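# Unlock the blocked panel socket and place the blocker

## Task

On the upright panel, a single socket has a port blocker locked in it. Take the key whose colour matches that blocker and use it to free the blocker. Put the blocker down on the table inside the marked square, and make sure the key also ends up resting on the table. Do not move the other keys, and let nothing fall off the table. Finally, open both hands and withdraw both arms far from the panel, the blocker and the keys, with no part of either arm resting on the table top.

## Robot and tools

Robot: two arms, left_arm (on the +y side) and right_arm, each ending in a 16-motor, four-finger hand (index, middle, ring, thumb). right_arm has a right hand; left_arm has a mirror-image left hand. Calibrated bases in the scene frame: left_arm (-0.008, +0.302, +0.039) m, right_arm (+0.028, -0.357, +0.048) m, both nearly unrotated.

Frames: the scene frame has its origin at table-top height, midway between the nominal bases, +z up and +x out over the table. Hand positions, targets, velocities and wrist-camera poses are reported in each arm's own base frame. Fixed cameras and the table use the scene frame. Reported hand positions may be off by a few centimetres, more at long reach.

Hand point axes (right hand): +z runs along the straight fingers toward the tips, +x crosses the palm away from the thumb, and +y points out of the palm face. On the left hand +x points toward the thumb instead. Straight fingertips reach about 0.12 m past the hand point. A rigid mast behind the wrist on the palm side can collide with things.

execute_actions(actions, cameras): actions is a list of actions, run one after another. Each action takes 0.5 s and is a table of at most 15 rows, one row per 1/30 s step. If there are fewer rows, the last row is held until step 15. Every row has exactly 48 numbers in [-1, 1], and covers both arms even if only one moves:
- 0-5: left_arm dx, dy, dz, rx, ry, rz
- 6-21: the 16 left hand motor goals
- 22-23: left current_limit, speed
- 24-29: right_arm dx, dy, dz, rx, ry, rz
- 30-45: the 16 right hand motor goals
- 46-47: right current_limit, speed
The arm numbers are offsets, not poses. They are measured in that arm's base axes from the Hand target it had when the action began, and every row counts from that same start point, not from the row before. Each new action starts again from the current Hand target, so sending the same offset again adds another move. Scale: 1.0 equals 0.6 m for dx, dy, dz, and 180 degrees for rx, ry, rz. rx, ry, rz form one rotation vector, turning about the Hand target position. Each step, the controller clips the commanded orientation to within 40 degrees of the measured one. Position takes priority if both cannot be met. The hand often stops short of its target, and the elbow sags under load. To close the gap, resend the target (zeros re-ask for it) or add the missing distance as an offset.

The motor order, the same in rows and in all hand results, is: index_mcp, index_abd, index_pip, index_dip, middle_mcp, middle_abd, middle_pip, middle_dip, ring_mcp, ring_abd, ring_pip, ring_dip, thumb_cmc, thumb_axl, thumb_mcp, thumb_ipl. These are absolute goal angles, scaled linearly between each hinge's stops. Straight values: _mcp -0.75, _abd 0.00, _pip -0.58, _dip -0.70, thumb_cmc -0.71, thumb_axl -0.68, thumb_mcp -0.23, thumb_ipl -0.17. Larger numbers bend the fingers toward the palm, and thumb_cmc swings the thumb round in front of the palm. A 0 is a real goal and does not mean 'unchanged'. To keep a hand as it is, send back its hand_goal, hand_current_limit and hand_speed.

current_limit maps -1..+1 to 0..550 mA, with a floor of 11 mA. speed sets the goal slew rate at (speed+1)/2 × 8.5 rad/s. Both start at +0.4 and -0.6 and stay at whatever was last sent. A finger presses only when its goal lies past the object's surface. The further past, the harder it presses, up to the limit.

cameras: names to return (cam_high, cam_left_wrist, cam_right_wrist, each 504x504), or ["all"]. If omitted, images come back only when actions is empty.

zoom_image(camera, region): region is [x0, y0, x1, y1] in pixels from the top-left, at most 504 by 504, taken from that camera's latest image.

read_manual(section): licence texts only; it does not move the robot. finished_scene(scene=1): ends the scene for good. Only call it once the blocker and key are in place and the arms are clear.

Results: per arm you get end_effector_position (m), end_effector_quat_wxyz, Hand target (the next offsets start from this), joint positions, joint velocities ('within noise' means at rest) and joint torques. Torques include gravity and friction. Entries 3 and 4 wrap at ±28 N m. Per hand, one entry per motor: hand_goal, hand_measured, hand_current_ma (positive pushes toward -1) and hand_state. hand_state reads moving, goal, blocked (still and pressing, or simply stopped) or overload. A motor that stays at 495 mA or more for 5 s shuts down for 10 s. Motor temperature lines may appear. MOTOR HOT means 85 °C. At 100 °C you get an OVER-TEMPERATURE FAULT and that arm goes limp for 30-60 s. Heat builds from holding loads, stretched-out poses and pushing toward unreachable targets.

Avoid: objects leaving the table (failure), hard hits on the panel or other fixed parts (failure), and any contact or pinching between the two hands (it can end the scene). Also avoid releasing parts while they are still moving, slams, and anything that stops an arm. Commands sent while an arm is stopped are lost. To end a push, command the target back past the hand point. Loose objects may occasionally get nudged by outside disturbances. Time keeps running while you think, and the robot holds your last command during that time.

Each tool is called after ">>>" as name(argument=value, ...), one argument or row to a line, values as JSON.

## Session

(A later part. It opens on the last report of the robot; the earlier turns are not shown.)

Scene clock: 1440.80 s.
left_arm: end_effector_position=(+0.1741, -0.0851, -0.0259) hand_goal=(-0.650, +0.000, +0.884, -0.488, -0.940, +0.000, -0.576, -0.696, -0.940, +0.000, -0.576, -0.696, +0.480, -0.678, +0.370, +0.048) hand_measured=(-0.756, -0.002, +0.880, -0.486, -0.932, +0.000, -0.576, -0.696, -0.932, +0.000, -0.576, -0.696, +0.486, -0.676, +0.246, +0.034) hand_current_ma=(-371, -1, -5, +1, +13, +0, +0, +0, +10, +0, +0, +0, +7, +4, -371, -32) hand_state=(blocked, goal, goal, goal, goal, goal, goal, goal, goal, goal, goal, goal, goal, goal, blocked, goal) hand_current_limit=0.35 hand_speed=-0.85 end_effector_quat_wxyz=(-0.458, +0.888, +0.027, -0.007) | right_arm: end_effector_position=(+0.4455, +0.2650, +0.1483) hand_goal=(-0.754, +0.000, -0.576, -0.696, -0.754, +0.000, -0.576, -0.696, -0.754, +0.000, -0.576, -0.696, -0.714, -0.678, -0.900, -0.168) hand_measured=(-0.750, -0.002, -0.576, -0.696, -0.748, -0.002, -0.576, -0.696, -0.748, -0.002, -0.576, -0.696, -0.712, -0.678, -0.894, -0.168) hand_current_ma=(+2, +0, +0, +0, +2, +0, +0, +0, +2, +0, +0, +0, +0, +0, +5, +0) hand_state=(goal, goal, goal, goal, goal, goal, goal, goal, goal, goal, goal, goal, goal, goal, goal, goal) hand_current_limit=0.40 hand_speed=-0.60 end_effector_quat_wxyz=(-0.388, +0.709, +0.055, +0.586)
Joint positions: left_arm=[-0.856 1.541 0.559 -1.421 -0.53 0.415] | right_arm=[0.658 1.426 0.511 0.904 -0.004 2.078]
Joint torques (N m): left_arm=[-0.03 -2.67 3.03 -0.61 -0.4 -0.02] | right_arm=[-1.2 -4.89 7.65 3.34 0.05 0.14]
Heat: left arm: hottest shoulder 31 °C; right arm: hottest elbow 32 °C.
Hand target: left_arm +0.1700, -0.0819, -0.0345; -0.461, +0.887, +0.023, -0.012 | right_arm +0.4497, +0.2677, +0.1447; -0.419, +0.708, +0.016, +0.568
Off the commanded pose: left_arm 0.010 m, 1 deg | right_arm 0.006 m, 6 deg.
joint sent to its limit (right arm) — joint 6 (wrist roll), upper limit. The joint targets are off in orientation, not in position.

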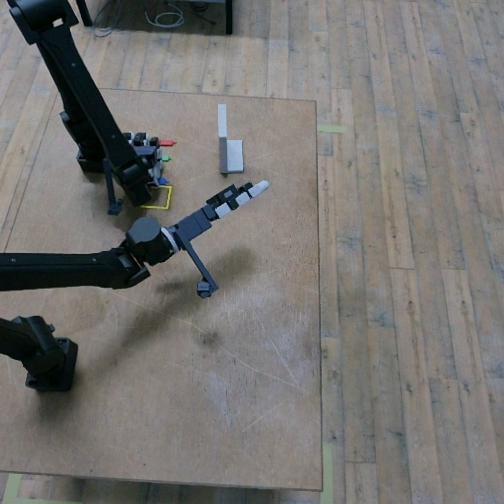

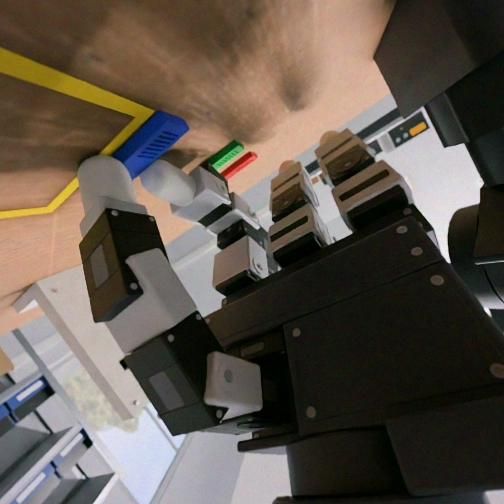

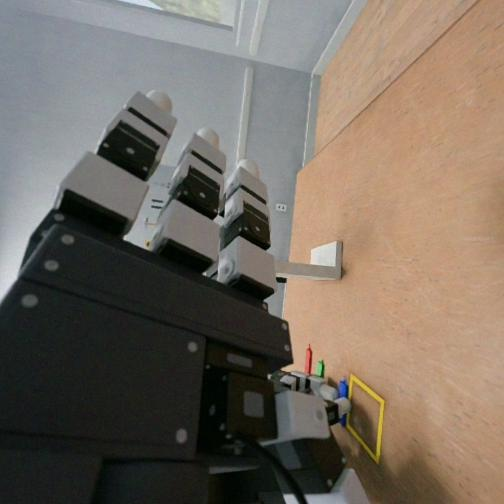

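>>> execute_actions(
  actions=[
    [[0,0,0.0167,0,0,0,-0.65,0,0.885,-0.487,-0.94,0,-0.576,-0.696,-0.94,0,-0.576,-0.696,0.481,-0.677,0.37,0.0486,0.35,-0.85,0,0,0,0,0,0,-0.754,0,-0.576,-0.696,-0.754,0,-0.576,-0.696,-0.754,0,-0.576,-0.696,-0.714,-0.678,-0.9,-0.168,0.4,-0.6]],
    [[0,0,0.0167,0,0,0,-0.65,0,0.885,-0.487,-0.94,0,-0.576,-0.696,-0.94,0,-0.576,-0.696,0.481,-0.677,0.37,0.0486,0.35,-0.85,0,0,0,0,0,0,-0.754,0,-0.576,-0.696,-0.754,0,-0.576,-0.696,-0.754,0,-0.576,-0.696,-0.714,-0.678,-0.9,-0.168,0.4,-0.6]],
    [[0,0,0.0167,0,0,0,-0.65,0,0.885,-0.487,-0.94,0,-0.576,-0.696,-0.94,0,-0.576,-0.696,0.481,-0.677,0.37,0.0486,0.35,-0.85,0,0,0,0,0,0,-0.754,0,-0.576,-0.696,-0.754,0,-0.576,-0.696,-0.754,0,-0.576,-0.696,-0.714,-0.678,-0.9,-0.168,0.4,-0.6]],
  ],
  cameras=["all"],
)

>>> zoom_image(
  camera="cam_left_wrist",
  region=[60, 80, 280, 300],
)

>>> zoom_image(
  camera="cam_right_wrist",
  region=[270, 330, 400, 470],
)

>>> zoom_image(
  camera="cam_high",
  region=[100, 90, 280, 230],
)

Scene clock: 1472.53 s.
left_arm: end_effector_position=(+0.1699, -0.0802, -0.0087) hand_goal=(-0.650, +0.000, +0.884, -0.488, -0.940, +0.000, -0.576, -0.696, -0.940, +0.000, -0.576, -0.696, +0.480, -0.678, +0.370, +0.048) hand_measured=(-0.674, -0.002, +0.874, -0.492, -0.932, +0.000, -0.576, -0.696, -0.932, +0.000, -0.576, -0.696, +0.484, -0.676, +0.308, +0.032) hand_current_ma=(-52, -1, -13, -3, +13, +0, +0, +0, +10, +0, +0, +0, +5, +3, -235, -38) hand_state=(blocked, goal, goal, goal, goal, goal, goal, goal, goal, goal, goal, goal, goal, goal, blocked, goal) hand_current_limit=0.35 hand_speed=-0.85 end_effector_quat_wxyz=(-0.462, +0.887, +0.025, -0.009) | right_arm: end_effector_position=(+0.4455, +0.2650, +0.1483) hand_goal=(-0.754, +0.000, -0.576, -0.696, -0.754, +0.000, -0.576, -0.696, -0.754, +0.000, -0.576, -0.696, -0.714, -0.678, -0.900, -0.168) hand_measured=(-0.750, -0.002, -0.576, -0.696, -0.748, -0.002, -0.576, -0.696, -0.748, -0.002, -0.576, -0.696, -0.712, -0.678, -0.894, -0.168) hand_current_ma=(+2, +0, +0, +0, +2, +0, +0, +0, +2, +0, +0, +0, +0, +0, +5, +0) hand_state=(goal, goal, goal, goal, goal, goal, goal, goal, goal, goal, goal, goal, goal, goal, goal, goal) hand_current_limit=0.40 hand_speed=-0.60 end_effector_quat_wxyz=(-0.388, +0.709, +0.055, +0.586)
Joint positions: left_arm=[-0.856 1.481 0.559 -1.492 -0.531 0.415] | right_arm=[0.658 1.426 0.511 0.904 -0.004 2.078]
Joint torques (N m): left_arm=[0.09 -4.48 4.97 -2.47 -0.4 -0.01] | right_arm=[-0.91 -4.95 7.68 3.32 0.04 0.13]
Heat: left arm: hottest shoulder 31 °C; right arm: hottest elbow 32 °C.
Hand target: left_arm +0.1700, -0.0818, -0.0044; -0.462, +0.887, +0.023, -0.012 | right_arm +0.4497, +0.2677, +0.1447; -0.419, +0.708, +0.016, +0.568
Off the commanded pose: left_arm 0.005 m, 0 deg | right_arm 0.006 m, 6 deg.
joint sent to its limit (right arm) — joint 6 (wrist roll), upper limit. The joint targets are off in orientation, not in position.

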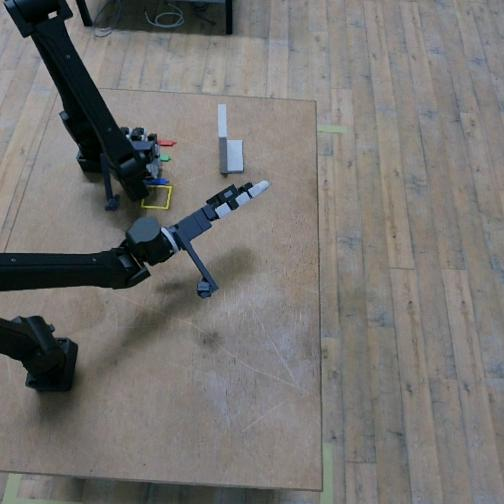

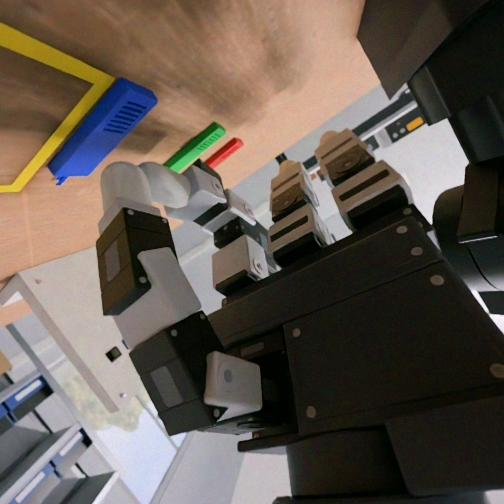

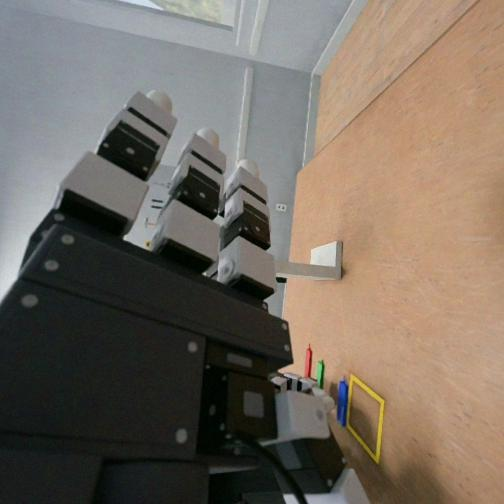

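Scaled by 2.291 from the camera's 504x504 image, which has a finer 720x720 frame.

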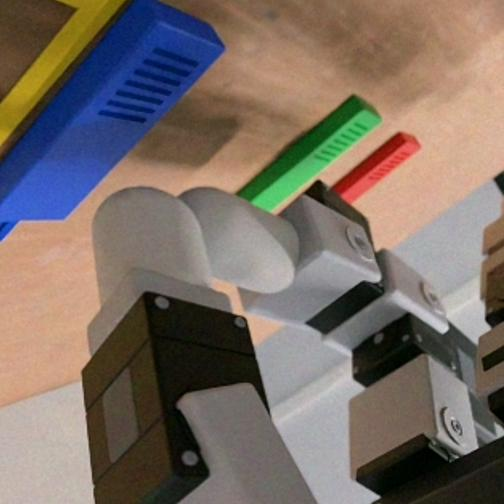

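Scaled by 3.600 from the camera's 504x504 image, which has a finer 720x720 frame.

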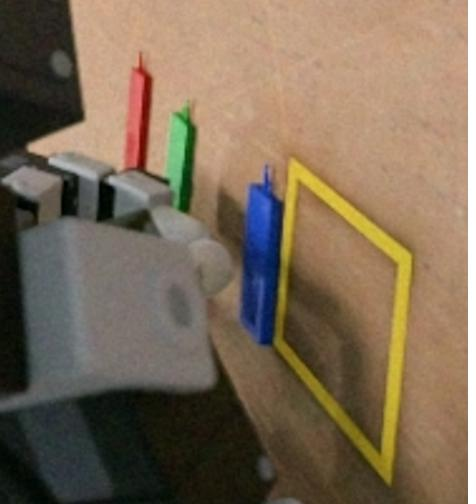

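Scaled by 2.800 from the camera's 504x504 image, which has a finer 720x720 frame.

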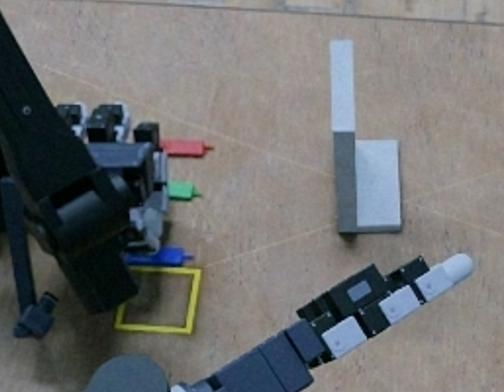

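>>> execute_actions(
  actions=[
    [[0,0,0,0,0,0,-0.84,0,0.885,-0.487,-0.94,0,-0.576,-0.696,-0.94,0,-0.576,-0.696,0.481,-0.677,0.17,0.0486,0.3,-0.7,0,0,0,0,0,0,-0.754,0,-0.576,-0.696,-0.754,0,-0.576,-0.696,-0.754,0,-0.576,-0.696,-0.714,-0.678,-0.9,-0.168,0.4,-0.6]],
    [[0,0,-0.025,0,0,0,-0.84,0,0.885,-0.487,-0.94,0,-0.576,-0.696,-0.94,0,-0.576,-0.696,0.481,-0.677,0.17,0.0486,0.3,-0.7,0,0,0,0,0,0,-0.754,0,-0.576,-0.696,-0.754,0,-0.576,-0.696,-0.754,0,-0.576,-0.696,-0.714,-0.678,-0.9,-0.168,0.4,-0.6]],
    [[0,0,-0.0167,0,0,0,-0.84,0,0.885,-0.487,-0.94,0,-0.576,-0.696,-0.94,0,-0.576,-0.696,0.481,-0.677,0.17,0.0486,0.3,-0.7,0,0,0,0,0,0,-0.754,0,-0.576,-0.696,-0.754,0,-0.576,-0.696,-0.754,0,-0.576,-0.696,-0.714,-0.678,-0.9,-0.168,0.4,-0.6]],
    [[0,0,-0.0083,0,0,0,-0.84,0,0.885,-0.487,-0.94,0,-0.576,-0.696,-0.94,0,-0.576,-0.696,0.481,-0.677,0.17,0.0486,0.3,-0.7,0,0,0,0,0,0,-0.754,0,-0.576,-0.696,-0.754,0,-0.576,-0.696,-0.754,0,-0.576,-0.696,-0.714,-0.678,-0.9,-0.168,0.4,-0.6]],
  ],
  cameras=["cam_left_wrist"],
)

>>> zoom_image(
  camera="cam_left_wrist",
  region=[60, 80, 280, 300],
)

Scene clock: 1584.90 s.
left_arm: end_effector_position=(+0.1743, -0.0855, -0.0249) hand_goal=(-0.840, +0.000, +0.884, -0.488, -0.940, +0.000, -0.576, -0.696, -0.940, +0.000, -0.576, -0.696, +0.480, -0.678, +0.170, +0.048) hand_measured=(-0.824, -0.002, +0.878, -0.490, -0.932, +0.000, -0.576, -0.696, -0.932, +0.000, -0.576, -0.696, +0.490, -0.672, +0.176, +0.058) hand_current_ma=(+28, -1, -6, -2, +13, +0, +0, +0, +10, +0, +0, +0, +16, +9, +11, +22) hand_state=(goal, goal, goal, goal, goal, goal, goal, goal, goal, goal, goal, goal, goal, goal, goal, goal) hand_current_limit=0.30 hand_speed=-0.70 end_effector_quat_wxyz=(-0.457, +0.889, +0.028, -0.006) | right_arm: end_effector_position=(+0.4455, +0.2650, +0.1483) hand_goal=(-0.754, +0.000, -0.576, -0.696, -0.754, +0.000, -0.576, -0.696, -0.754, +0.000, -0.576, -0.696, -0.714, -0.678, -0.900, -0.168) hand_measured=(-0.750, -0.002, -0.576, -0.696, -0.748, -0.002, -0.576, -0.696, -0.748, -0.002, -0.576, -0.696, -0.712, -0.678, -0.894, -0.168) hand_current_ma=(+2, +0, +0, +0, +2, +0, +0, +0, +2, +0, +0, +0, +0, +0, +5, +0) hand_state=(goal, goal, goal, goal, goal, goal, goal, goal, goal, goal, goal, goal, goal, goal, goal, goal) hand_current_limit=0.40 hand_speed=-0.60 end_effector_quat_wxyz=(-0.388, +0.709, +0.055, +0.586)
Joint positions: left_arm=[-0.856 1.536 0.559 -1.423 -0.53 0.415] | right_arm=[0.658 1.426 0.511 0.904 -0.004 2.078]
Joint torques (N m): left_arm=[-0.03 -2.26 3.07 -0.57 -0.42 -0.02] | right_arm=[-1.08 -4.78 7.66 3.3 0.05 0.14]
Heat: left arm: hottest shoulder 31 °C; right arm: hottest elbow 32 °C.
Hand target: left_arm +0.1700, -0.0819, -0.0344; -0.461, +0.887, +0.023, -0.012 | right_arm +0.4497, +0.2677, +0.1447; -0.419, +0.708, +0.016, +0.568
Off the commanded pose: left_arm 0.011 m, 1 deg | right_arm 0.006 m, 6 deg.
joint sent to its limit (right arm) — joint 6 (wrist roll), upper limit. The joint targets are off in orientation, not in position.
Images, in order (width x height): cam_left_wrist 504x504.

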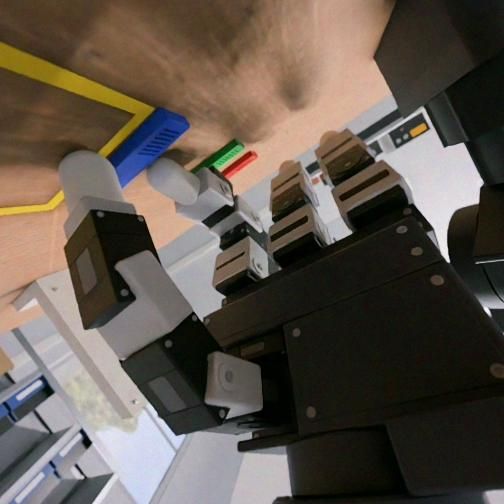

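Scaled by 2.291 from the camera's 504x504 image, which has a finer 720x720 frame.

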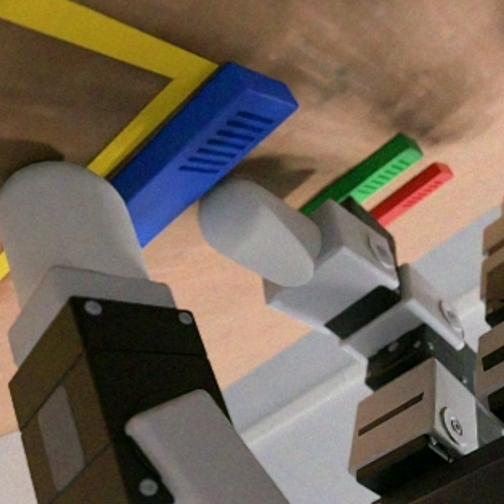

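>>> execute_actions(
  actions=[
    [[0,0,-0.01,0,0,0,-0.84,0,0.885,-0.487,-0.94,0,-0.576,-0.696,-0.94,0,-0.576,-0.696,0.481,-0.677,0.17,0.0486,0.3,-0.7,0,0,0,0,0,0,-0.754,0,-0.576,-0.696,-0.754,0,-0.576,-0.696,-0.754,0,-0.576,-0.696,-0.714,-0.678,-0.9,-0.168,0.4,-0.6]],
  ],
  cameras=[],
)

Scene clock: 1596.67 s.
left_arm: end_effector_position=(+0.1757, -0.0864, -0.0261) hand_goal=(-0.840, +0.000, +0.884, -0.488, -0.940, +0.000, -0.576, -0.696, -0.940, +0.000, -0.576, -0.696, +0.480, -0.678, +0.170, +0.048) hand_measured=(-0.830, -0.002, +0.884, -0.488, -0.932, +0.000, -0.576, -0.696, -0.932, +0.000, -0.576, -0.696, +0.498, -0.668, +0.180, +0.068) hand_current_ma=(+15, -1, +0, +0, +13, +0, +0, +0, +10, +0, +0, +0, +32, +20, +21, +54) hand_state=(goal, goal, goal, goal, goal, goal, goal, goal, goal, goal, goal, goal, goal, goal, goal, goal) hand_current_limit=0.30 hand_speed=-0.70 end_effector_quat_wxyz=(-0.455, +0.890, +0.030, -0.003) | right_arm: end_effector_position=(+0.4455, +0.2650, +0.1483) hand_goal=(-0.754, +0.000, -0.576, -0.696, -0.754, +0.000, -0.576, -0.696, -0.754, +0.000, -0.576, -0.696, -0.714, -0.678, -0.900, -0.168) hand_measured=(-0.750, -0.002, -0.576, -0.696, -0.748, -0.002, -0.576, -0.696, -0.748, -0.002, -0.576, -0.696, -0.712, -0.678, -0.894, -0.168) hand_current_ma=(+2, +0, +0, +0, +2, +0, +0, +0, +2, +0, +0, +0, +0, +0, +5, +0) hand_state=(goal, goal, goal, goal, goal, goal, goal, goal, goal, goal, goal, goal, goal, goal, goal, goal) hand_current_limit=0.40 hand_speed=-0.60 end_effector_quat_wxyz=(-0.388, +0.709, +0.055, +0.586)
Joint positions: left_arm=[-0.856 1.539 0.559 -1.415 -0.531 0.411] | right_arm=[0.658 1.426 0.511 0.904 -0.004 2.078]
Joint torques (N m): left_arm=[-0.03 -1.38 2.82 -0.03 -0.37 0.02] | right_arm=[-1.26 -4.89 7.66 3.32 0.04 0.14]
Heat: left arm: hottest shoulder 31 °C; right arm: hottest elbow 32 °C.
Hand target: left_arm +0.1700, -0.0819, -0.0403; -0.461, +0.887, +0.023, -0.012 | right_arm +0.4497, +0.2677, +0.1447; -0.419, +0.708, +0.016, +0.568
Off the commanded pose: left_arm 0.016 m, 2 deg | right_arm 0.006 m, 6 deg.
joint sent to its limit (right arm) — joint 6 (wrist roll), upper limit. The joint targets are off in orientation, not in position.
No camera images: "cameras" was empty.

>>> execute_actions(
  actions=[
    [[0,0,0,0,0,0,-0.80,0,0.885,-0.487,-0.94,0,-0.576,-0.696,-0.94,0,-0.576,-0.696,0.481,-0.677,0.24,-0.02,0.2,-0.8,0,0,0,0,0,0,-0.754,0,-0.576,-0.696,-0.754,0,-0.576,-0.696,-0.754,0,-0.576,-0.696,-0.714,-0.678,-0.9,-0.168,0.4,-0.6]],
    [[0,0,0,0,0,0,-0.775,0,0.885,-0.487,-0.94,0,-0.576,-0.696,-0.94,0,-0.576,-0.696,0.481,-0.677,0.30,-0.09,0.2,-0.8,0,0,0,0,0,0,-0.754,0,-0.576,-0.696,-0.754,0,-0.576,-0.696,-0.754,0,-0.576,-0.696,-0.714,-0.678,-0.9,-0.168,0.4,-0.6]],
    [[0,0,-0.005,0,0,0,-0.74,0,0.885,-0.487,-0.94,0,-0.576,-0.696,-0.94,0,-0.576,-0.696,0.481,-0.677,0.36,-0.168,0.2,-0.8,0,0,0,0,0,0,-0.754,0,-0.576,-0.696,-0.754,0,-0.576,-0.696,-0.754,0,-0.576,-0.696,-0.714,-0.678,-0.9,-0.168,0.4,-0.6]],
  ],
  cameras=["cam_left_wrist"],
)

>>> zoom_image(
  camera="cam_left_wrist",
  region=[60, 80, 280, 300],
)

Scene clock: 1638.10 s.
left_arm: end_effector_position=(+0.1783, -0.0886, -0.0262) hand_goal=(-0.740, +0.000, +0.884, -0.488, -0.940, +0.000, -0.576, -0.696, -0.940, +0.000, -0.576, -0.696, +0.480, -0.678, +0.360, -0.168) hand_measured=(-0.780, -0.002, +0.876, -0.490, -0.932, +0.000, -0.576, -0.696, -0.932, +0.000, -0.576, -0.696, +0.508, -0.658, +0.342, -0.172) hand_current_ma=(-102, -1, -11, -1, +13, +0, +0, +0, +10, +0, +0, +0, +57, +46, -47, -6) hand_state=(blocked, goal, goal, goal, goal, goal, goal, goal, goal, goal, goal, goal, blocked, goal, goal, goal) hand_current_limit=0.20 hand_speed=-0.80 end_effector_quat_wxyz=(-0.453, +0.891, +0.032, +0.002) | right_arm: end_effector_position=(+0.4455, +0.2650, +0.1483) hand_goal=(-0.754, +0.000, -0.576, -0.696, -0.754, +0.000, -0.576, -0.696, -0.754, +0.000, -0.576, -0.696, -0.714, -0.678, -0.900, -0.168) hand_measured=(-0.750, -0.002, -0.576, -0.696, -0.748, -0.002, -0.576, -0.696, -0.748, -0.002, -0.576, -0.696, -0.712, -0.678, -0.894, -0.168) hand_current_ma=(+2, +0, +0, +0, +2, +0, +0, +0, +2, +0, +0, +0, +0, +0, +5, +0) hand_state=(goal, goal, goal, goal, goal, goal, goal, goal, goal, goal, goal, goal, goal, goal, goal, goal) hand_current_limit=0.40 hand_speed=-0.60 end_effector_quat_wxyz=(-0.388, +0.709, +0.055, +0.586)
Joint positions: left_arm=[-0.858 1.539 0.562 -1.41 -0.534 0.405] | right_arm=[0.658 1.426 0.511 0.904 -0.004 2.078]
Joint torques (N m): left_arm=[0.15 -0.85 2.52 0.1 -0.25 0.08] | right_arm=[-1.03 -4.78 7.64 3.33 0.04 0.14]
Heat: left arm: hottest shoulder 30 °C; right arm: hottest elbow 32 °C.
Hand target: left_arm +0.1700, -0.0819, -0.0434; -0.462, +0.887, +0.023, -0.012 | right_arm +0.4497, +0.2677, +0.1447; -0.419, +0.708, +0.016, +0.568
Off the commanded pose: left_arm 0.020 m, 2 deg | right_arm 0.006 m, 6 deg.
joint sent to its limit (right arm) — joint 6 (wrist roll), upper limit. The joint targets are off in orientation, not in position.
Images, in order (width x height): cam_left_wrist 504x504.

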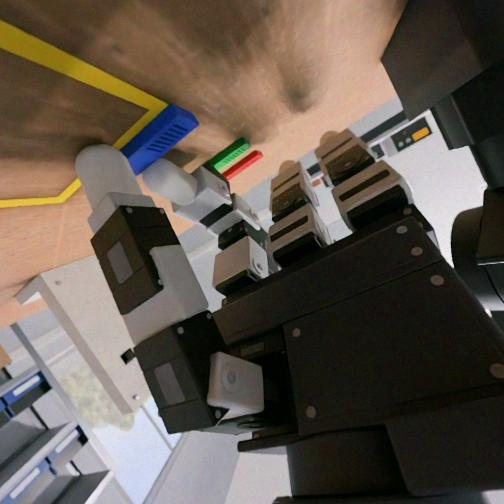

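Scaled by 2.291 from the camera's 504x504 image, which has a finer 720x720 frame.

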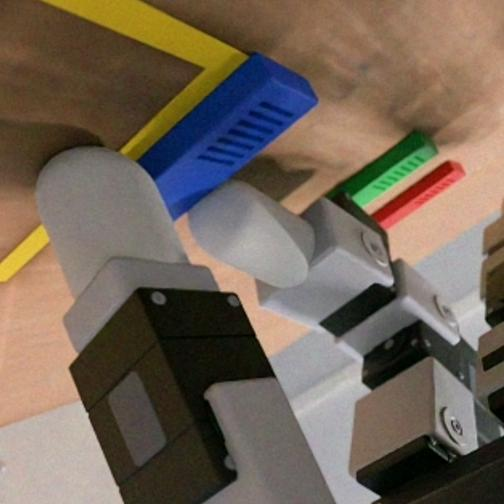

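>>> execute_actions(
  actions=[
    [[-0.01,0,0.02,0,0,0,-0.81,0,0.885,-0.487,-0.94,0,-0.576,-0.696,-0.94,0,-0.576,-0.696,0.481,-0.677,0.29,-0.12,0.2,-0.8,0,0,0,0,0,0,-0.754,0,-0.576,-0.696,-0.754,0,-0.576,-0.696,-0.754,0,-0.576,-0.696,-0.714,-0.678,-0.9,-0.168,0.4,-0.6]],
    [[0,0,-0.0085,0,0,0,-0.79,0,0.885,-0.487,-0.94,0,-0.576,-0.696,-0.94,0,-0.576,-0.696,0.481,-0.677,0.31,-0.12,0.2,-0.8,0,0,0,0,0,0,-0.754,0,-0.576,-0.696,-0.754,0,-0.576,-0.696,-0.754,0,-0.576,-0.696,-0.714,-0.678,-0.9,-0.168,0.4,-0.6]],
  ],
  cameras=[],
)

Scene clock: 1652.57 s.
left_arm: end_effector_position=(+0.1768, -0.0907, -0.0257) hand_goal=(-0.790, +0.000, +0.884, -0.488, -0.940, +0.000, -0.576, -0.696, -0.940, +0.000, -0.576, -0.696, +0.480, -0.678, +0.310, -0.120) hand_measured=(-0.804, -0.002, +0.880, -0.488, -0.930, +0.000, -0.576, -0.696, -0.932, +0.000, -0.576, -0.696, +0.502, -0.662, +0.314, -0.114) hand_current_ma=(-25, -1, -5, -1, +13, +0, +0, +0, +10, +0, +0, +0, +43, +33, +8, +10) hand_state=(goal, goal, goal, goal, goal, goal, goal, goal, goal, goal, goal, goal, blocked, goal, goal, goal) hand_current_limit=0.20 hand_speed=-0.80 end_effector_quat_wxyz=(-0.451, +0.892, +0.034, +0.004) | right_arm: end_effector_position=(+0.4455, +0.2650, +0.1483) hand_goal=(-0.754, +0.000, -0.576, -0.696, -0.754, +0.000, -0.576, -0.696, -0.754, +0.000, -0.576, -0.696, -0.714, -0.678, -0.900, -0.168) hand_measured=(-0.750, -0.002, -0.576, -0.696, -0.748, -0.002, -0.576, -0.696, -0.748, -0.002, -0.576, -0.696, -0.712, -0.678, -0.894, -0.168) hand_current_ma=(+2, +0, +0, +0, +2, +0, +0, +0, +2, +0, +0, +0, +0, +0, +5, +0) hand_state=(goal, goal, goal, goal, goal, goal, goal, goal, goal, goal, goal, goal, goal, goal, goal, goal) hand_current_limit=0.40 hand_speed=-0.60 end_effector_quat_wxyz=(-0.388, +0.709, +0.055, +0.586)
Joint positions: left_arm=[-0.869 1.536 0.562 -1.412 -0.525 0.394] | right_arm=[0.658 1.426 0.511 0.904 -0.004 2.078]
Joint torques (N m): left_arm=[-0.56 -2.43 2.1 -0.9 -0.06 0.05] | right_arm=[-1.14 -4.89 7.65 3.36 0.05 0.14]
Heat: left arm: hottest shoulder 30 °C; right arm: hottest elbow 32 °C.
Hand target: left_arm +0.1641, -0.0819, -0.0365; -0.462, +0.887, +0.023, -0.012 | right_arm +0.4497, +0.2677, +0.1447; -0.419, +0.708, +0.016, +0.568
Off the commanded pose: left_arm 0.019 m, 3 deg | right_arm 0.006 m, 6 deg.
joint sent to its limit (right arm) — joint 6 (wrist roll), upper limit. The joint targets are off in orientation, not in position.
No camera images: "cameras" was empty.

>>> execute_actions(
  actions=[],
)

>>> zoom_image(
  camera="cam_left_wrist",
  region=[60, 80, 280, 300],
)

>>> zoom_image(
  camera="cam_right_wrist",
  region=[270, 330, 400, 470],
)

Scene clock: 1658.73 s.
left_arm: end_effector_position=(+0.1768, -0.0907, -0.0257) hand_goal=(-0.790, +0.000, +0.884, -0.488, -0.940, +0.000, -0.576, -0.696, -0.940, +0.000, -0.576, -0.696, +0.480, -0.678, +0.310, -0.120) hand_measured=(-0.804, -0.002, +0.880, -0.488, -0.930, +0.000, -0.576, -0.696, -0.932, +0.000, -0.576, -0.696, +0.502, -0.662, +0.314, -0.114) hand_current_ma=(-25, -1, -5, -1, +13, +0, +0, +0, +10, +0, +0, +0, +43, +33, +8, +10) hand_state=(goal, goal, goal, goal, goal, goal, goal, goal, goal, goal, goal, goal, blocked, goal, goal, goal) hand_current_limit=0.20 hand_speed=-0.80 end_effector_quat_wxyz=(-0.451, +0.892, +0.034, +0.004) | right_arm: end_effector_position=(+0.4455, +0.2650, +0.1483) hand_goal=(-0.754, +0.000, -0.576, -0.696, -0.754, +0.000, -0.576, -0.696, -0.754, +0.000, -0.576, -0.696, -0.714, -0.678, -0.900, -0.168) hand_measured=(-0.750, -0.002, -0.576, -0.696, -0.748, -0.002, -0.576, -0.696, -0.748, -0.002, -0.576, -0.696, -0.712, -0.678, -0.894, -0.168) hand_current_ma=(+2, +0, +0, +0, +2, +0, +0, +0, +2, +0, +0, +0, +0, +0, +5, +0) hand_state=(goal, goal, goal, goal, goal, goal, goal, goal, goal, goal, goal, goal, goal, goal, goal, goal) hand_current_limit=0.40 hand_speed=-0.60 end_effector_quat_wxyz=(-0.388, +0.709, +0.055, +0.586)
Joint positions: left_arm=[-0.869 1.536 0.562 -1.412 -0.525 0.394] | right_arm=[0.658 1.426 0.511 0.904 -0.004 2.078]
Joint velocities: within noise
Joint torques (N m): left_arm=[-0.56 -2.43 2.1 -0.91 -0.06 0.05] | right_arm=[-1.08 -4.89 7.65 3.3 0.04 0.13]
Motor temperatures (°C): left_arm=[25 30 26 24 25 25] | right_arm=[24 28 32 25 26 25]
Heat: left arm: hottest shoulder 30 °C; right arm: hottest elbow 32 °C.
Hand target: left_arm +0.1641, -0.0819, -0.0365; -0.462, +0.887, +0.023, -0.012 | right_arm +0.4497, +0.2677, +0.1447; -0.419, +0.708, +0.016, +0.568
Off the commanded pose: left_arm 0.019 m, 3 deg | right_arm 0.006 m, 6 deg.

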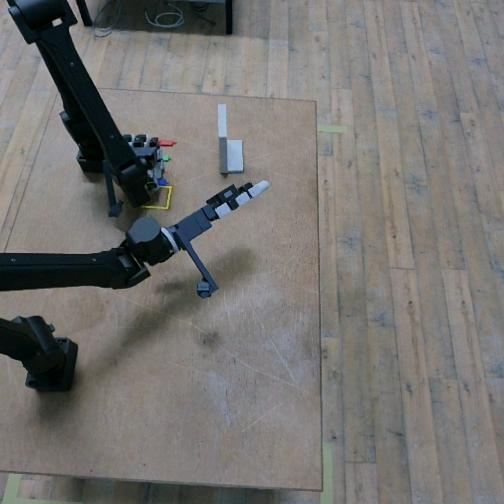

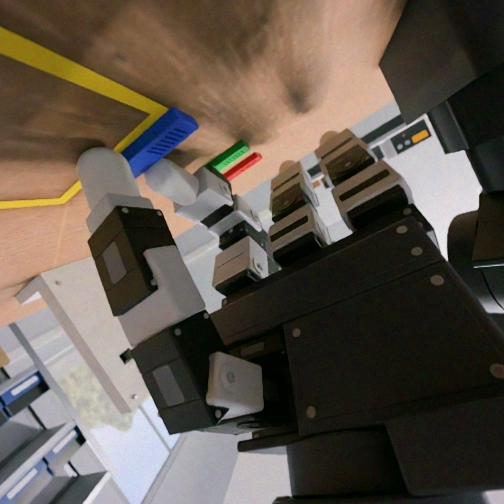

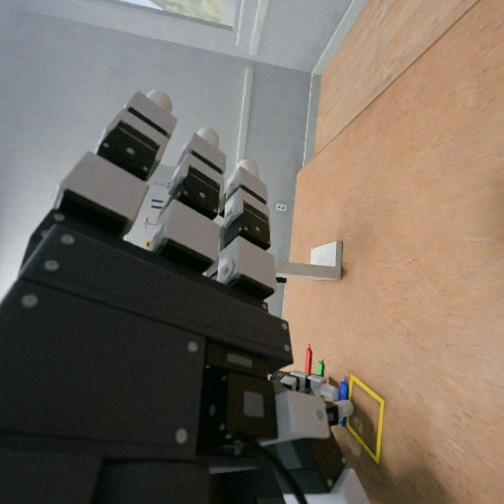

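Scaled by 2.291 from the camera's 504x504 image, which has a finer 720x720 frame.

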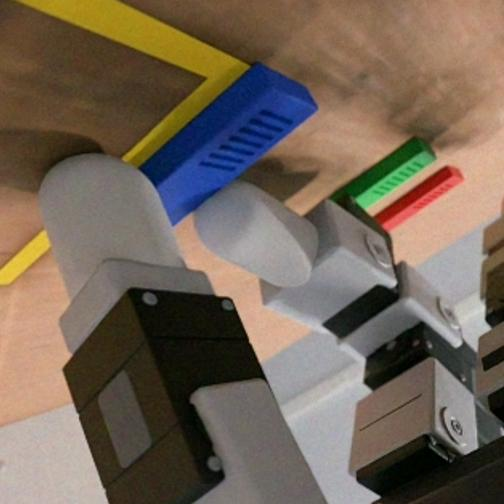

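Scaled by 3.600 from the camera's 504x504 image, which has a finer 720x720 frame.

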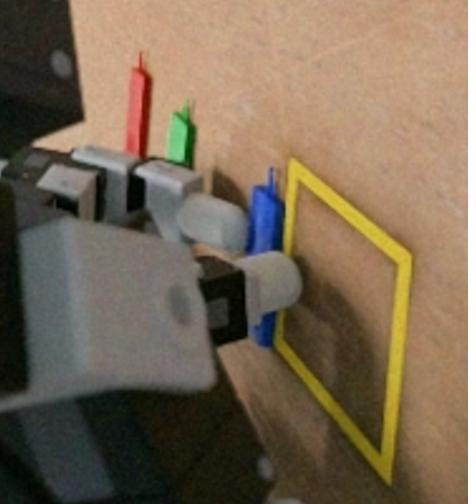

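>>> execute_actions(
  actions=[
    [[0,0,0,0,0,0,-0.71,0,0.885,-0.487,-0.94,0,-0.576,-0.696,-0.94,0,-0.576,-0.696,0.481,-0.677,0.37,-0.12,0.3,-0.85,0,0,0,0,0,0,-0.754,0,-0.576,-0.696,-0.754,0,-0.576,-0.696,-0.754,0,-0.576,-0.696,-0.714,-0.678,-0.9,-0.168,0.4,-0.6]],
    [[0,0,0,0,0,0,-0.66,0,0.885,-0.487,-0.94,0,-0.576,-0.696,-0.94,0,-0.576,-0.696,0.481,-0.677,0.42,-0.12,0.4,-0.85,0,0,0,0,0,0,-0.754,0,-0.576,-0.696,-0.754,0,-0.576,-0.696,-0.754,0,-0.576,-0.696,-0.714,-0.678,-0.9,-0.168,0.4,-0.6]],
  ],
  cameras=["cam_left_wrist"],
)

>>> zoom_image(
  camera="cam_left_wrist",
  region=[60, 80, 280, 300],
)

Scene clock: 1675.60 s.
left_arm: end_effector_position=(+0.1764, -0.0898, -0.0258) hand_goal=(-0.660, +0.000, +0.884, -0.488, -0.940, +0.000, -0.576, -0.696, -0.940, +0.000, -0.576, -0.696, +0.480, -0.678, +0.420, -0.120) hand_measured=(-0.782, -0.002, +0.870, -0.492, -0.930, +0.000, -0.576, -0.696, -0.932, +0.000, -0.576, -0.696, +0.502, -0.662, +0.330, -0.140) hand_current_ma=(-385, -1, -24, -3, +13, +0, +0, +0, +10, +0, +0, +0, +43, +33, -385, -52) hand_state=(blocked, goal, goal, goal, goal, goal, goal, goal, goal, goal, goal, goal, blocked, goal, blocked, goal) hand_current_limit=0.40 hand_speed=-0.85 end_effector_quat_wxyz=(-0.452, +0.891, +0.036, +0.005) | right_arm: end_effector_position=(+0.4455, +0.2650, +0.1483) hand_goal=(-0.754, +0.000, -0.576, -0.696, -0.754, +0.000, -0.576, -0.696, -0.754, +0.000, -0.576, -0.696, -0.714, -0.678, -0.900, -0.168) hand_measured=(-0.750, -0.002, -0.576, -0.696, -0.748, -0.002, -0.576, -0.696, -0.748, -0.002, -0.576, -0.696, -0.712, -0.678, -0.894, -0.168) hand_current_ma=(+2, +0, +0, +0, +2, +0, +0, +0, +2, +0, +0, +0, +0, +0, +5, +0) hand_state=(goal, goal, goal, goal, goal, goal, goal, goal, goal, goal, goal, goal, goal, goal, goal, goal) hand_current_limit=0.40 hand_speed=-0.60 end_effector_quat_wxyz=(-0.388, +0.709, +0.055, +0.586)
Joint positions: left_arm=[-0.87 1.536 0.56 -1.412 -0.525 0.389] | right_arm=[0.658 1.426 0.511 0.904 -0.004 2.078]
Joint torques (N m): left_arm=[-0.44 -2.37 2.24 -0.9 -0.06 0.1] | right_arm=[-1.08 -4.89 7.65 3.32 0.05 0.13]
Heat: left arm: hottest shoulder 30 °C; right arm: hottest elbow 32 °C.
Hand target: left_arm +0.1640, -0.0819, -0.0365; -0.462, +0.887, +0.023, -0.012 | right_arm +0.4497, +0.2677, +0.1447; -0.419, +0.708, +0.016, +0.568
Off the commanded pose: left_arm 0.018 m, 3 deg | right_arm 0.006 m, 6 deg.
joint sent to its limit (right arm) — joint 6 (wrist roll), upper limit. The joint targets are off in orientation, not in position.
Images, in order (width x height): cam_left_wrist 504x504.

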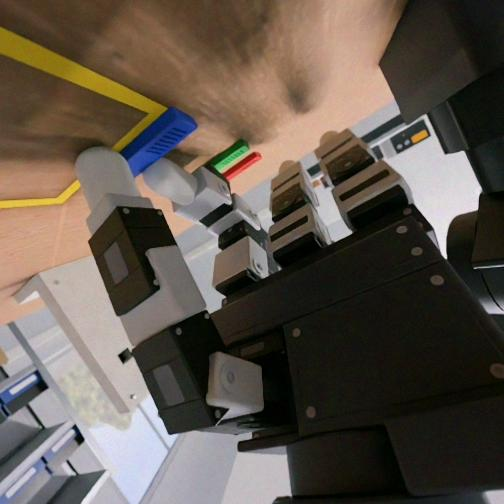

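Scaled by 2.291 from the camera's 504x504 image, which has a finer 720x720 frame.

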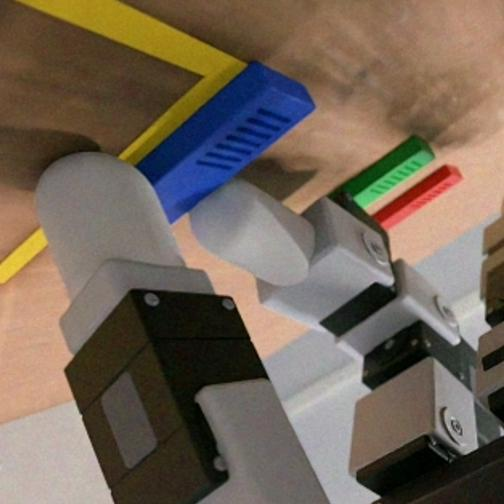

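>>> execute_actions(
  actions=[
    [[0.012,-0.006,0.008,0,0,0,-0.66,0,0.885,-0.487,-0.94,0,-0.576,-0.696,-0.94,0,-0.576,-0.696,0.481,-0.677,0.42,-0.12,0.4,-0.85,0,0,0,0,0,0,-0.754,0,-0.576,-0.696,-0.754,0,-0.576,-0.696,-0.754,0,-0.576,-0.696,-0.714,-0.678,-0.9,-0.168,0.4,-0.6]],
    [[0,0,0.008,0,0,0,-0.66,0,0.885,-0.487,-0.94,0,-0.576,-0.696,-0.94,0,-0.576,-0.696,0.481,-0.677,0.42,-0.12,0.4,-0.85,0,0,0,0,0,0,-0.754,0,-0.576,-0.696,-0.754,0,-0.576,-0.696,-0.754,0,-0.576,-0.696,-0.714,-0.678,-0.9,-0.168,0.4,-0.6]],
    [[0,0,0.008,0,0,0,-0.66,0,0.885,-0.487,-0.94,0,-0.576,-0.696,-0.94,0,-0.576,-0.696,0.481,-0.677,0.42,-0.12,0.4,-0.85,0,0,0,0,0,0,-0.754,0,-0.576,-0.696,-0.754,0,-0.576,-0.696,-0.754,0,-0.576,-0.696,-0.714,-0.678,-0.9,-0.168,0.4,-0.6]],
  ],
  cameras=["cam_left_wrist"],
)

>>> zoom_image(
  camera="cam_left_wrist",
  region=[60, 80, 280, 300],
)

Scene clock: 1699.73 s.
left_arm: end_effector_position=(+0.1731, -0.0870, -0.0242) hand_goal=(-0.660, +0.000, +0.884, -0.488, -0.940, +0.000, -0.576, -0.696, -0.940, +0.000, -0.576, -0.696, +0.480, -0.678, +0.420, -0.120) hand_measured=(-0.758, -0.002, +0.860, -0.496, -0.930, +0.000, -0.576, -0.696, -0.932, +0.000, -0.576, -0.696, +0.492, -0.668, +0.350, -0.144) hand_current_ma=(-335, -1, -44, -12, +13, +0, +0, +0, +10, +0, +0, +0, +19, +18, -275, -71) hand_state=(blocked, goal, blocked, goal, goal, goal, goal, goal, goal, goal, goal, goal, goal, goal, blocked, blocked) hand_current_limit=0.40 hand_speed=-0.85 end_effector_quat_wxyz=(-0.458, +0.888, +0.026, -0.003) | right_arm: end_effector_position=(+0.4455, +0.2650, +0.1483) hand_goal=(-0.754, +0.000, -0.576, -0.696, -0.754, +0.000, -0.576, -0.696, -0.754, +0.000, -0.576, -0.696, -0.714, -0.678, -0.900, -0.168) hand_measured=(-0.750, -0.002, -0.576, -0.696, -0.748, -0.002, -0.576, -0.696, -0.748, -0.002, -0.576, -0.696, -0.712, -0.678, -0.894, -0.168) hand_current_ma=(+2, +0, +0, +0, +2, +0, +0, +0, +2, +0, +0, +0, +0, +0, +5, +0) hand_state=(goal, goal, goal, goal, goal, goal, goal, goal, goal, goal, goal, goal, goal, goal, goal, goal) hand_current_limit=0.40 hand_speed=-0.60 end_effector_quat_wxyz=(-0.388, +0.709, +0.055, +0.586)
Joint positions: left_arm=[-0.869 1.537 0.56 -1.429 -0.528 0.404] | right_arm=[0.658 1.426 0.511 0.904 -0.004 2.078]
Joint torques (N m): left_arm=[0.67 -4.42 4.27 -2.33 -0.33 0.06] | right_arm=[-1.08 -4.89 7.65 3.33 0.04 0.14]
Heat: left arm: hottest shoulder 30 °C; right arm: hottest elbow 32 °C.
Hand target: left_arm +0.1712, -0.0855, -0.0221; -0.462, +0.887, +0.023, -0.012 | right_arm +0.4497, +0.2677, +0.1447; -0.419, +0.708, +0.016, +0.568
Off the commanded pose: left_arm 0.003 m, 1 deg | right_arm 0.006 m, 6 deg.
joint sent to its limit (right arm) — joint 6 (wrist roll), upper limit. The joint targets are off in orientation, not in position.
Images, in order (width x height): cam_left_wrist 504x504.

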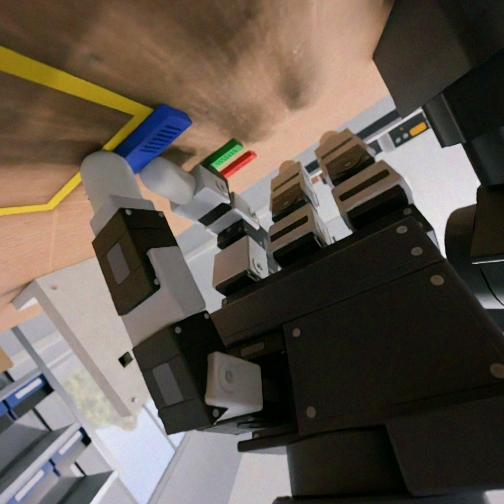

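Scaled by 2.291 from the camera's 504x504 image, which has a finer 720x720 frame.

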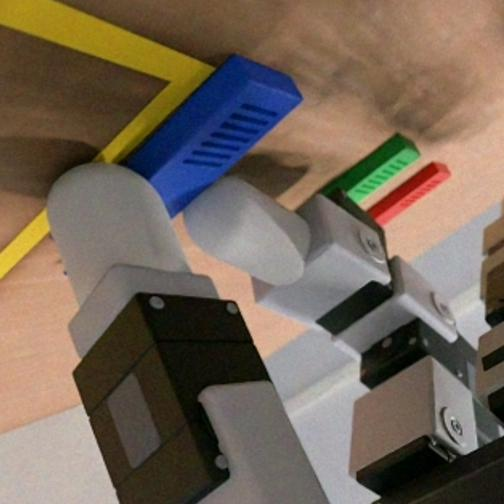

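>>> zoom_image(
  camera="cam_left_wrist",
  region=[70, 90, 250, 190],
)

>>> zoom_image(
  camera="cam_high",
  region=[130, 130, 190, 215],
)

Scaled by 2.800 from the camera's 504x504 image, which has a finer 720x720 frame.

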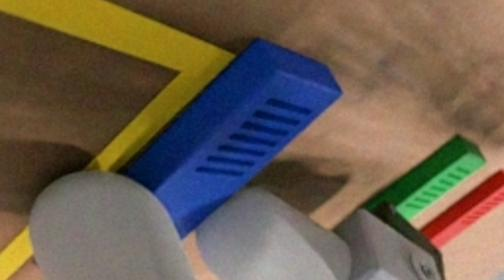

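This scene's latest camera images include none from cam_high. They are from: cam_left_wrist. cam_high's image comes with the result of a call that names it in "cameras".

>>> execute_actions(
  actions=[
    [[0,0,0.006,0,0,0,-0.66,0,0.885,-0.487,-0.94,0,-0.576,-0.696,-0.94,0,-0.576,-0.696,0.481,-0.677,0.42,-0.12,0.4,-0.85,0,0,0,0,0,0,-0.754,0,-0.576,-0.696,-0.754,0,-0.576,-0.696,-0.754,0,-0.576,-0.696,-0.714,-0.678,-0.9,-0.168,0.4,-0.6]],
  ],
  cameras=["all"],
)

>>> zoom_image(
  camera="cam_left_wrist",
  region=[70, 90, 250, 190],
)

>>> zoom_image(
  camera="cam_high",
  region=[120, 130, 200, 215],
)

Scene clock: 1797.03 s.
left_arm: end_effector_position=(+0.1710, -0.0854, -0.0216) hand_goal=(-0.660, +0.000, +0.884, -0.488, -0.940, +0.000, -0.576, -0.696, -0.940, +0.000, -0.576, -0.696, +0.480, -0.678, +0.420, -0.120) hand_measured=(-0.674, -0.002, +0.878, -0.492, -0.930, +0.000, -0.576, -0.696, -0.932, +0.000, -0.576, -0.696, +0.484, -0.674, +0.392, -0.134) hand_current_ma=(-24, -1, -9, -3, +13, +0, +0, +0, +10, +0, +0, +0, +5, +4, -82, -30) hand_state=(goal, goal, goal, goal, goal, goal, goal, goal, goal, goal, goal, goal, goal, goal, blocked, goal) hand_current_limit=0.40 hand_speed=-0.85 end_effector_quat_wxyz=(-0.461, +0.887, +0.024, -0.007) | right_arm: end_effector_position=(+0.4455, +0.2650, +0.1483) hand_goal=(-0.754, +0.000, -0.576, -0.696, -0.754, +0.000, -0.576, -0.696, -0.754, +0.000, -0.576, -0.696, -0.714, -0.678, -0.900, -0.168) hand_measured=(-0.750, -0.002, -0.576, -0.696, -0.748, -0.002, -0.576, -0.696, -0.748, -0.002, -0.576, -0.696, -0.712, -0.678, -0.894, -0.168) hand_current_ma=(+2, +0, +0, +0, +2, +0, +0, +0, +2, +0, +0, +0, +0, +0, +5, +0) hand_state=(goal, goal, goal, goal, goal, goal, goal, goal, goal, goal, goal, goal, goal, goal, goal, goal) hand_current_limit=0.40 hand_speed=-0.60 end_effector_quat_wxyz=(-0.388, +0.709, +0.055, +0.586)
Joint positions: left_arm=[-0.869 1.53 0.56 -1.444 -0.526 0.408] | right_arm=[0.658 1.426 0.511 0.904 -0.004 2.078]
Joint torques (N m): left_arm=[0.56 -4.6 4.53 -2.32 -0.41 0] | right_arm=[-1.03 -4.84 7.62 3.33 0.04 0.14]
Heat: left arm: hottest shoulder 30 °C; right arm: hottest elbow 32 °C.
Hand target: left_arm +0.1712, -0.0854, -0.0185; -0.462, +0.887, +0.023, -0.012 | right_arm +0.4497, +0.2677, +0.1447; -0.419, +0.708, +0.016, +0.568
Off the commanded pose: left_arm 0.003 m, 1 deg | right_arm 0.006 m, 6 deg.
joint sent to its limit (right arm) — joint 6 (wrist roll), upper limit. The joint targets are off in orientation, not in position.

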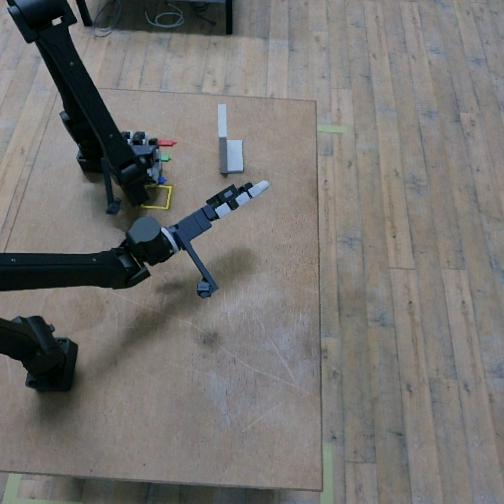

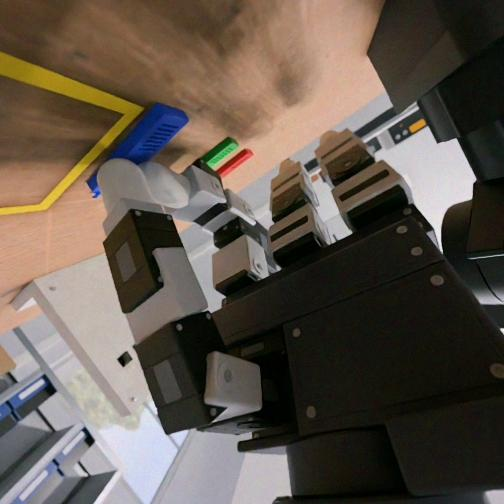

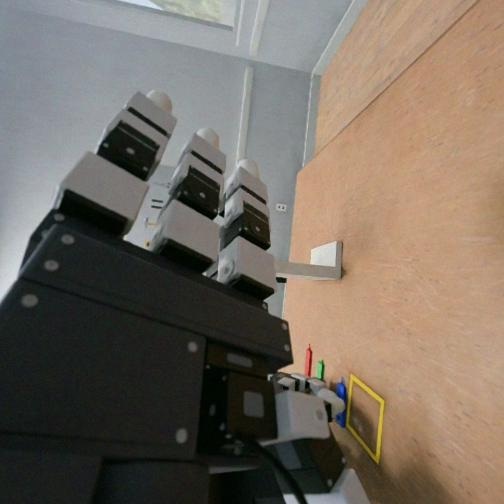

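Scaled by 2.800 from the camera's 504x504 image, which has a finer 720x720 frame.

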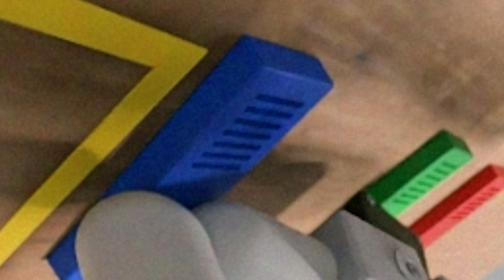

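Scaled by 5.929 from the camera's 504x504 image, which has a finer 720x720 frame.

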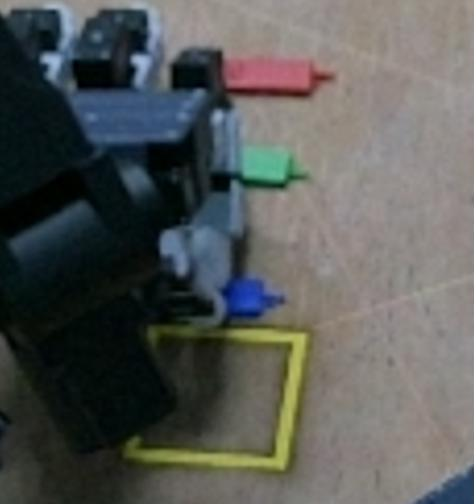

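>>> execute_actions(
  actions=[
    [[-0.008,0.005,0.01,0,0,0,-0.84,0,0.885,-0.487,-0.94,0,-0.576,-0.696,-0.94,0,-0.576,-0.696,0.481,-0.677,0.26,-0.12,0.3,-0.7,0,0,0,0,0,0,-0.754,0,-0.576,-0.696,-0.754,0,-0.576,-0.696,-0.754,0,-0.576,-0.696,-0.714,-0.678,-0.9,-0.168,0.4,-0.6]],
    [[0,0,-0.018,0,0,0,-0.84,0,0.885,-0.487,-0.94,0,-0.576,-0.696,-0.94,0,-0.576,-0.696,0.481,-0.677,0.26,-0.12,0.3,-0.7,0,0,0,0,0,0,-0.754,0,-0.576,-0.696,-0.754,0,-0.576,-0.696,-0.754,0,-0.576,-0.696,-0.714,-0.678,-0.9,-0.168,0.4,-0.6]],
    [[0,0,-0.016,0,0,0,-0.82,0,0.885,-0.487,-0.94,0,-0.576,-0.696,-0.94,0,-0.576,-0.696,0.481,-0.677,0.29,-0.14,0.1,-0.85,0,0,0,0,0,0,-0.754,0,-0.576,-0.696,-0.754,0,-0.576,-0.696,-0.754,0,-0.576,-0.696,-0.714,-0.678,-0.9,-0.168,0.4,-0.6]],
  ],
  cameras=["cam_left_wrist"],
)

>>> zoom_image(
  camera="cam_left_wrist",
  region=[50, 80, 250, 220],
)

Scene clock: 1957.07 s.
left_arm: end_effector_position=(+0.1703, -0.0853, -0.0236) hand_goal=(-0.820, +0.000, +0.884, -0.488, -0.940, +0.000, -0.576, -0.696, -0.940, +0.000, -0.576, -0.696, +0.480, -0.678, +0.290, -0.140) hand_measured=(-0.816, -0.002, +0.878, -0.490, -0.930, +0.000, -0.576, -0.696, -0.932, +0.000, -0.576, -0.696, +0.488, -0.674, +0.290, -0.138) hand_current_ma=(+5, -1, -6, -3, +14, +0, +0, +0, +11, +0, +0, +0, +11, +6, +1, +3) hand_state=(goal, goal, goal, goal, goal, goal, goal, goal, goal, goal, goal, goal, goal, goal, goal, goal) hand_current_limit=0.10 hand_speed=-0.85 end_effector_quat_wxyz=(-0.458, +0.889, +0.027, -0.006) | right_arm: end_effector_position=(+0.4455, +0.2650, +0.1483) hand_goal=(-0.754, +0.000, -0.576, -0.696, -0.754, +0.000, -0.576, -0.696, -0.754, +0.000, -0.576, -0.696, -0.714, -0.678, -0.900, -0.168) hand_measured=(-0.750, -0.002, -0.576, -0.696, -0.748, -0.002, -0.576, -0.696, -0.748, -0.002, -0.576, -0.696, -0.712, -0.678, -0.894, -0.168) hand_current_ma=(+2, +0, +0, +0, +2, +0, +0, +0, +2, +0, +0, +0, +0, +0, +5, +0) hand_state=(goal, goal, goal, goal, goal, goal, goal, goal, goal, goal, goal, goal, goal, goal, goal, goal) hand_current_limit=0.40 hand_speed=-0.60 end_effector_quat_wxyz=(-0.388, +0.709, +0.055, +0.586)
Joint positions: left_arm=[-0.869 1.529 0.554 -1.433 -0.521 0.404] | right_arm=[0.658 1.426 0.511 0.904 -0.004 2.078]
Joint torques (N m): left_arm=[-0.03 -2.32 3.15 -0.54 -0.37 0.01] | right_arm=[-1.08 -4.78 7.64 3.3 0.05 0.14]
Heat: left arm: hottest shoulder 30 °C; right arm: hottest elbow 32 °C.
Hand target: left_arm +0.1664, -0.0825, -0.0329; -0.461, +0.887, +0.023, -0.012 | right_arm +0.4497, +0.2677, +0.1447; -0.419, +0.708, +0.016, +0.568
Off the commanded pose: left_arm 0.010 m, 1 deg | right_arm 0.006 m, 6 deg.
joint sent to its limit (right arm) — joint 6 (wrist roll), upper limit. The joint targets are off in orientation, not in position.
Images, in order (width x height): cam_left_wrist 504x504.

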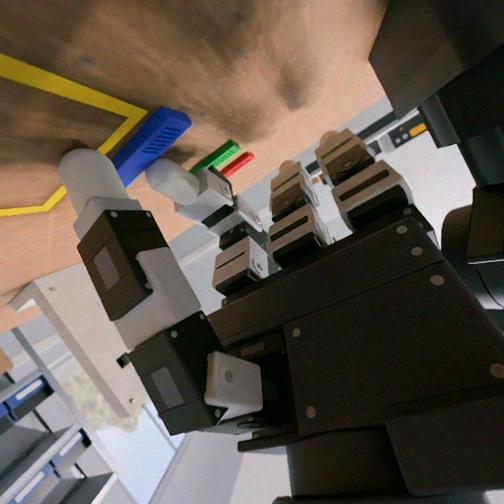

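Scaled by 2.520 from the camera's 504x504 image, which has a finer 720x720 frame.

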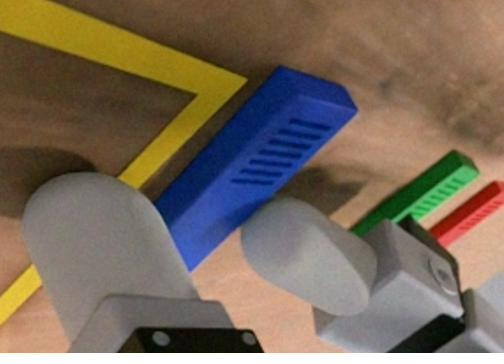

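>>> execute_actions(
  actions=[
    [[0,0,-0.006,0,0,0,-0.77,0,0.885,-0.487,-0.94,0,-0.576,-0.696,-0.94,0,-0.576,-0.696,0.481,-0.677,0.33,-0.14,0.0,-0.9,0,0,0,0,0,0,-0.754,0,-0.576,-0.696,-0.754,0,-0.576,-0.696,-0.754,0,-0.576,-0.696,-0.714,-0.678,-0.9,-0.168,0.4,-0.6]],
    [[0,0,0,0,0,0,-0.76,0,0.885,-0.487,-0.94,0,-0.576,-0.696,-0.94,0,-0.576,-0.696,0.481,-0.677,0.34,-0.14,0.0,-0.9,0,0,0,0,0,0,-0.754,0,-0.576,-0.696,-0.754,0,-0.576,-0.696,-0.754,0,-0.576,-0.696,-0.714,-0.678,-0.9,-0.168,0.4,-0.6]],
  ],
  cameras=["cam_left_wrist"],
)

>>> zoom_image(
  camera="cam_left_wrist",
  region=[50, 80, 250, 220],
)

Scene clock: 1970.50 s.
left_arm: end_effector_position=(+0.1719, -0.0871, -0.0248) hand_goal=(-0.760, +0.000, +0.884, -0.488, -0.940, +0.000, -0.576, -0.696, -0.940, +0.000, -0.576, -0.696, +0.480, -0.678, +0.340, -0.140) hand_measured=(-0.766, -0.002, +0.878, -0.490, -0.930, +0.000, -0.576, -0.696, -0.932, +0.000, -0.576, -0.696, +0.496, -0.668, +0.312, -0.144) hand_current_ma=(-8, -1, -6, -3, +14, +0, +0, +0, +11, +0, +0, +0, +26, +18, -80, -5) hand_state=(goal, goal, goal, goal, goal, goal, goal, goal, goal, goal, goal, goal, goal, goal, blocked, goal) hand_current_limit=0.00 hand_speed=-0.90 end_effector_quat_wxyz=(-0.454, +0.890, +0.030, -0.003) | right_arm: end_effector_position=(+0.4455, +0.2650, +0.1483) hand_goal=(-0.754, +0.000, -0.576, -0.696, -0.754, +0.000, -0.576, -0.696, -0.754, +0.000, -0.576, -0.696, -0.714, -0.678, -0.900, -0.168) hand_measured=(-0.750, -0.002, -0.576, -0.696, -0.748, -0.002, -0.576, -0.696, -0.748, -0.002, -0.576, -0.696, -0.712, -0.678, -0.894, -0.168) hand_current_ma=(+2, +0, +0, +0, +2, +0, +0, +0, +2, +0, +0, +0, +0, +0, +5, +0) hand_state=(goal, goal, goal, goal, goal, goal, goal, goal, goal, goal, goal, goal, goal, goal, goal, goal) hand_current_limit=0.40 hand_speed=-0.60 end_effector_quat_wxyz=(-0.388, +0.709, +0.055, +0.586)
Joint positions: left_arm=[-0.869 1.53 0.554 -1.422 -0.521 0.402] | right_arm=[0.658 1.426 0.511 0.904 -0.004 2.078]
Joint torques (N m): left_arm=[-0.03 -1.55 3.03 -0.46 -0.37 0.01] | right_arm=[-1.08 -4.95 7.64 3.33 0.04 0.13]
Heat: left arm: hottest shoulder 30 °C; right arm: hottest elbow 32 °C.
Hand target: left_arm +0.1664, -0.0825, -0.0365; -0.461, +0.887, +0.023, -0.012 | right_arm +0.4497, +0.2677, +0.1447; -0.419, +0.708, +0.016, +0.568
Off the commanded pose: left_arm 0.014 m, 2 deg | right_arm 0.006 m, 6 deg.
joint sent to its limit (right arm) — joint 6 (wrist roll), upper limit. The joint targets are off in orientation, not in position.
Images, in order (width x height): cam_left_wrist 504x504.

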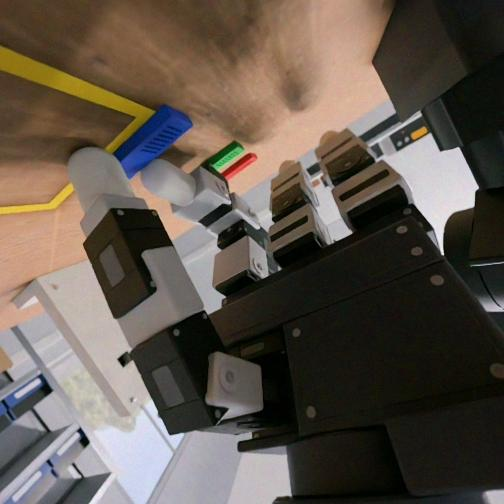

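Scaled by 2.520 from the camera's 504x504 image, which has a finer 720x720 frame.

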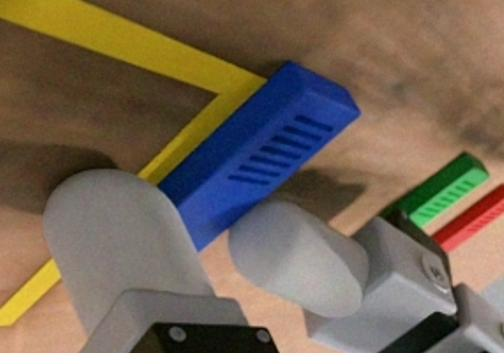

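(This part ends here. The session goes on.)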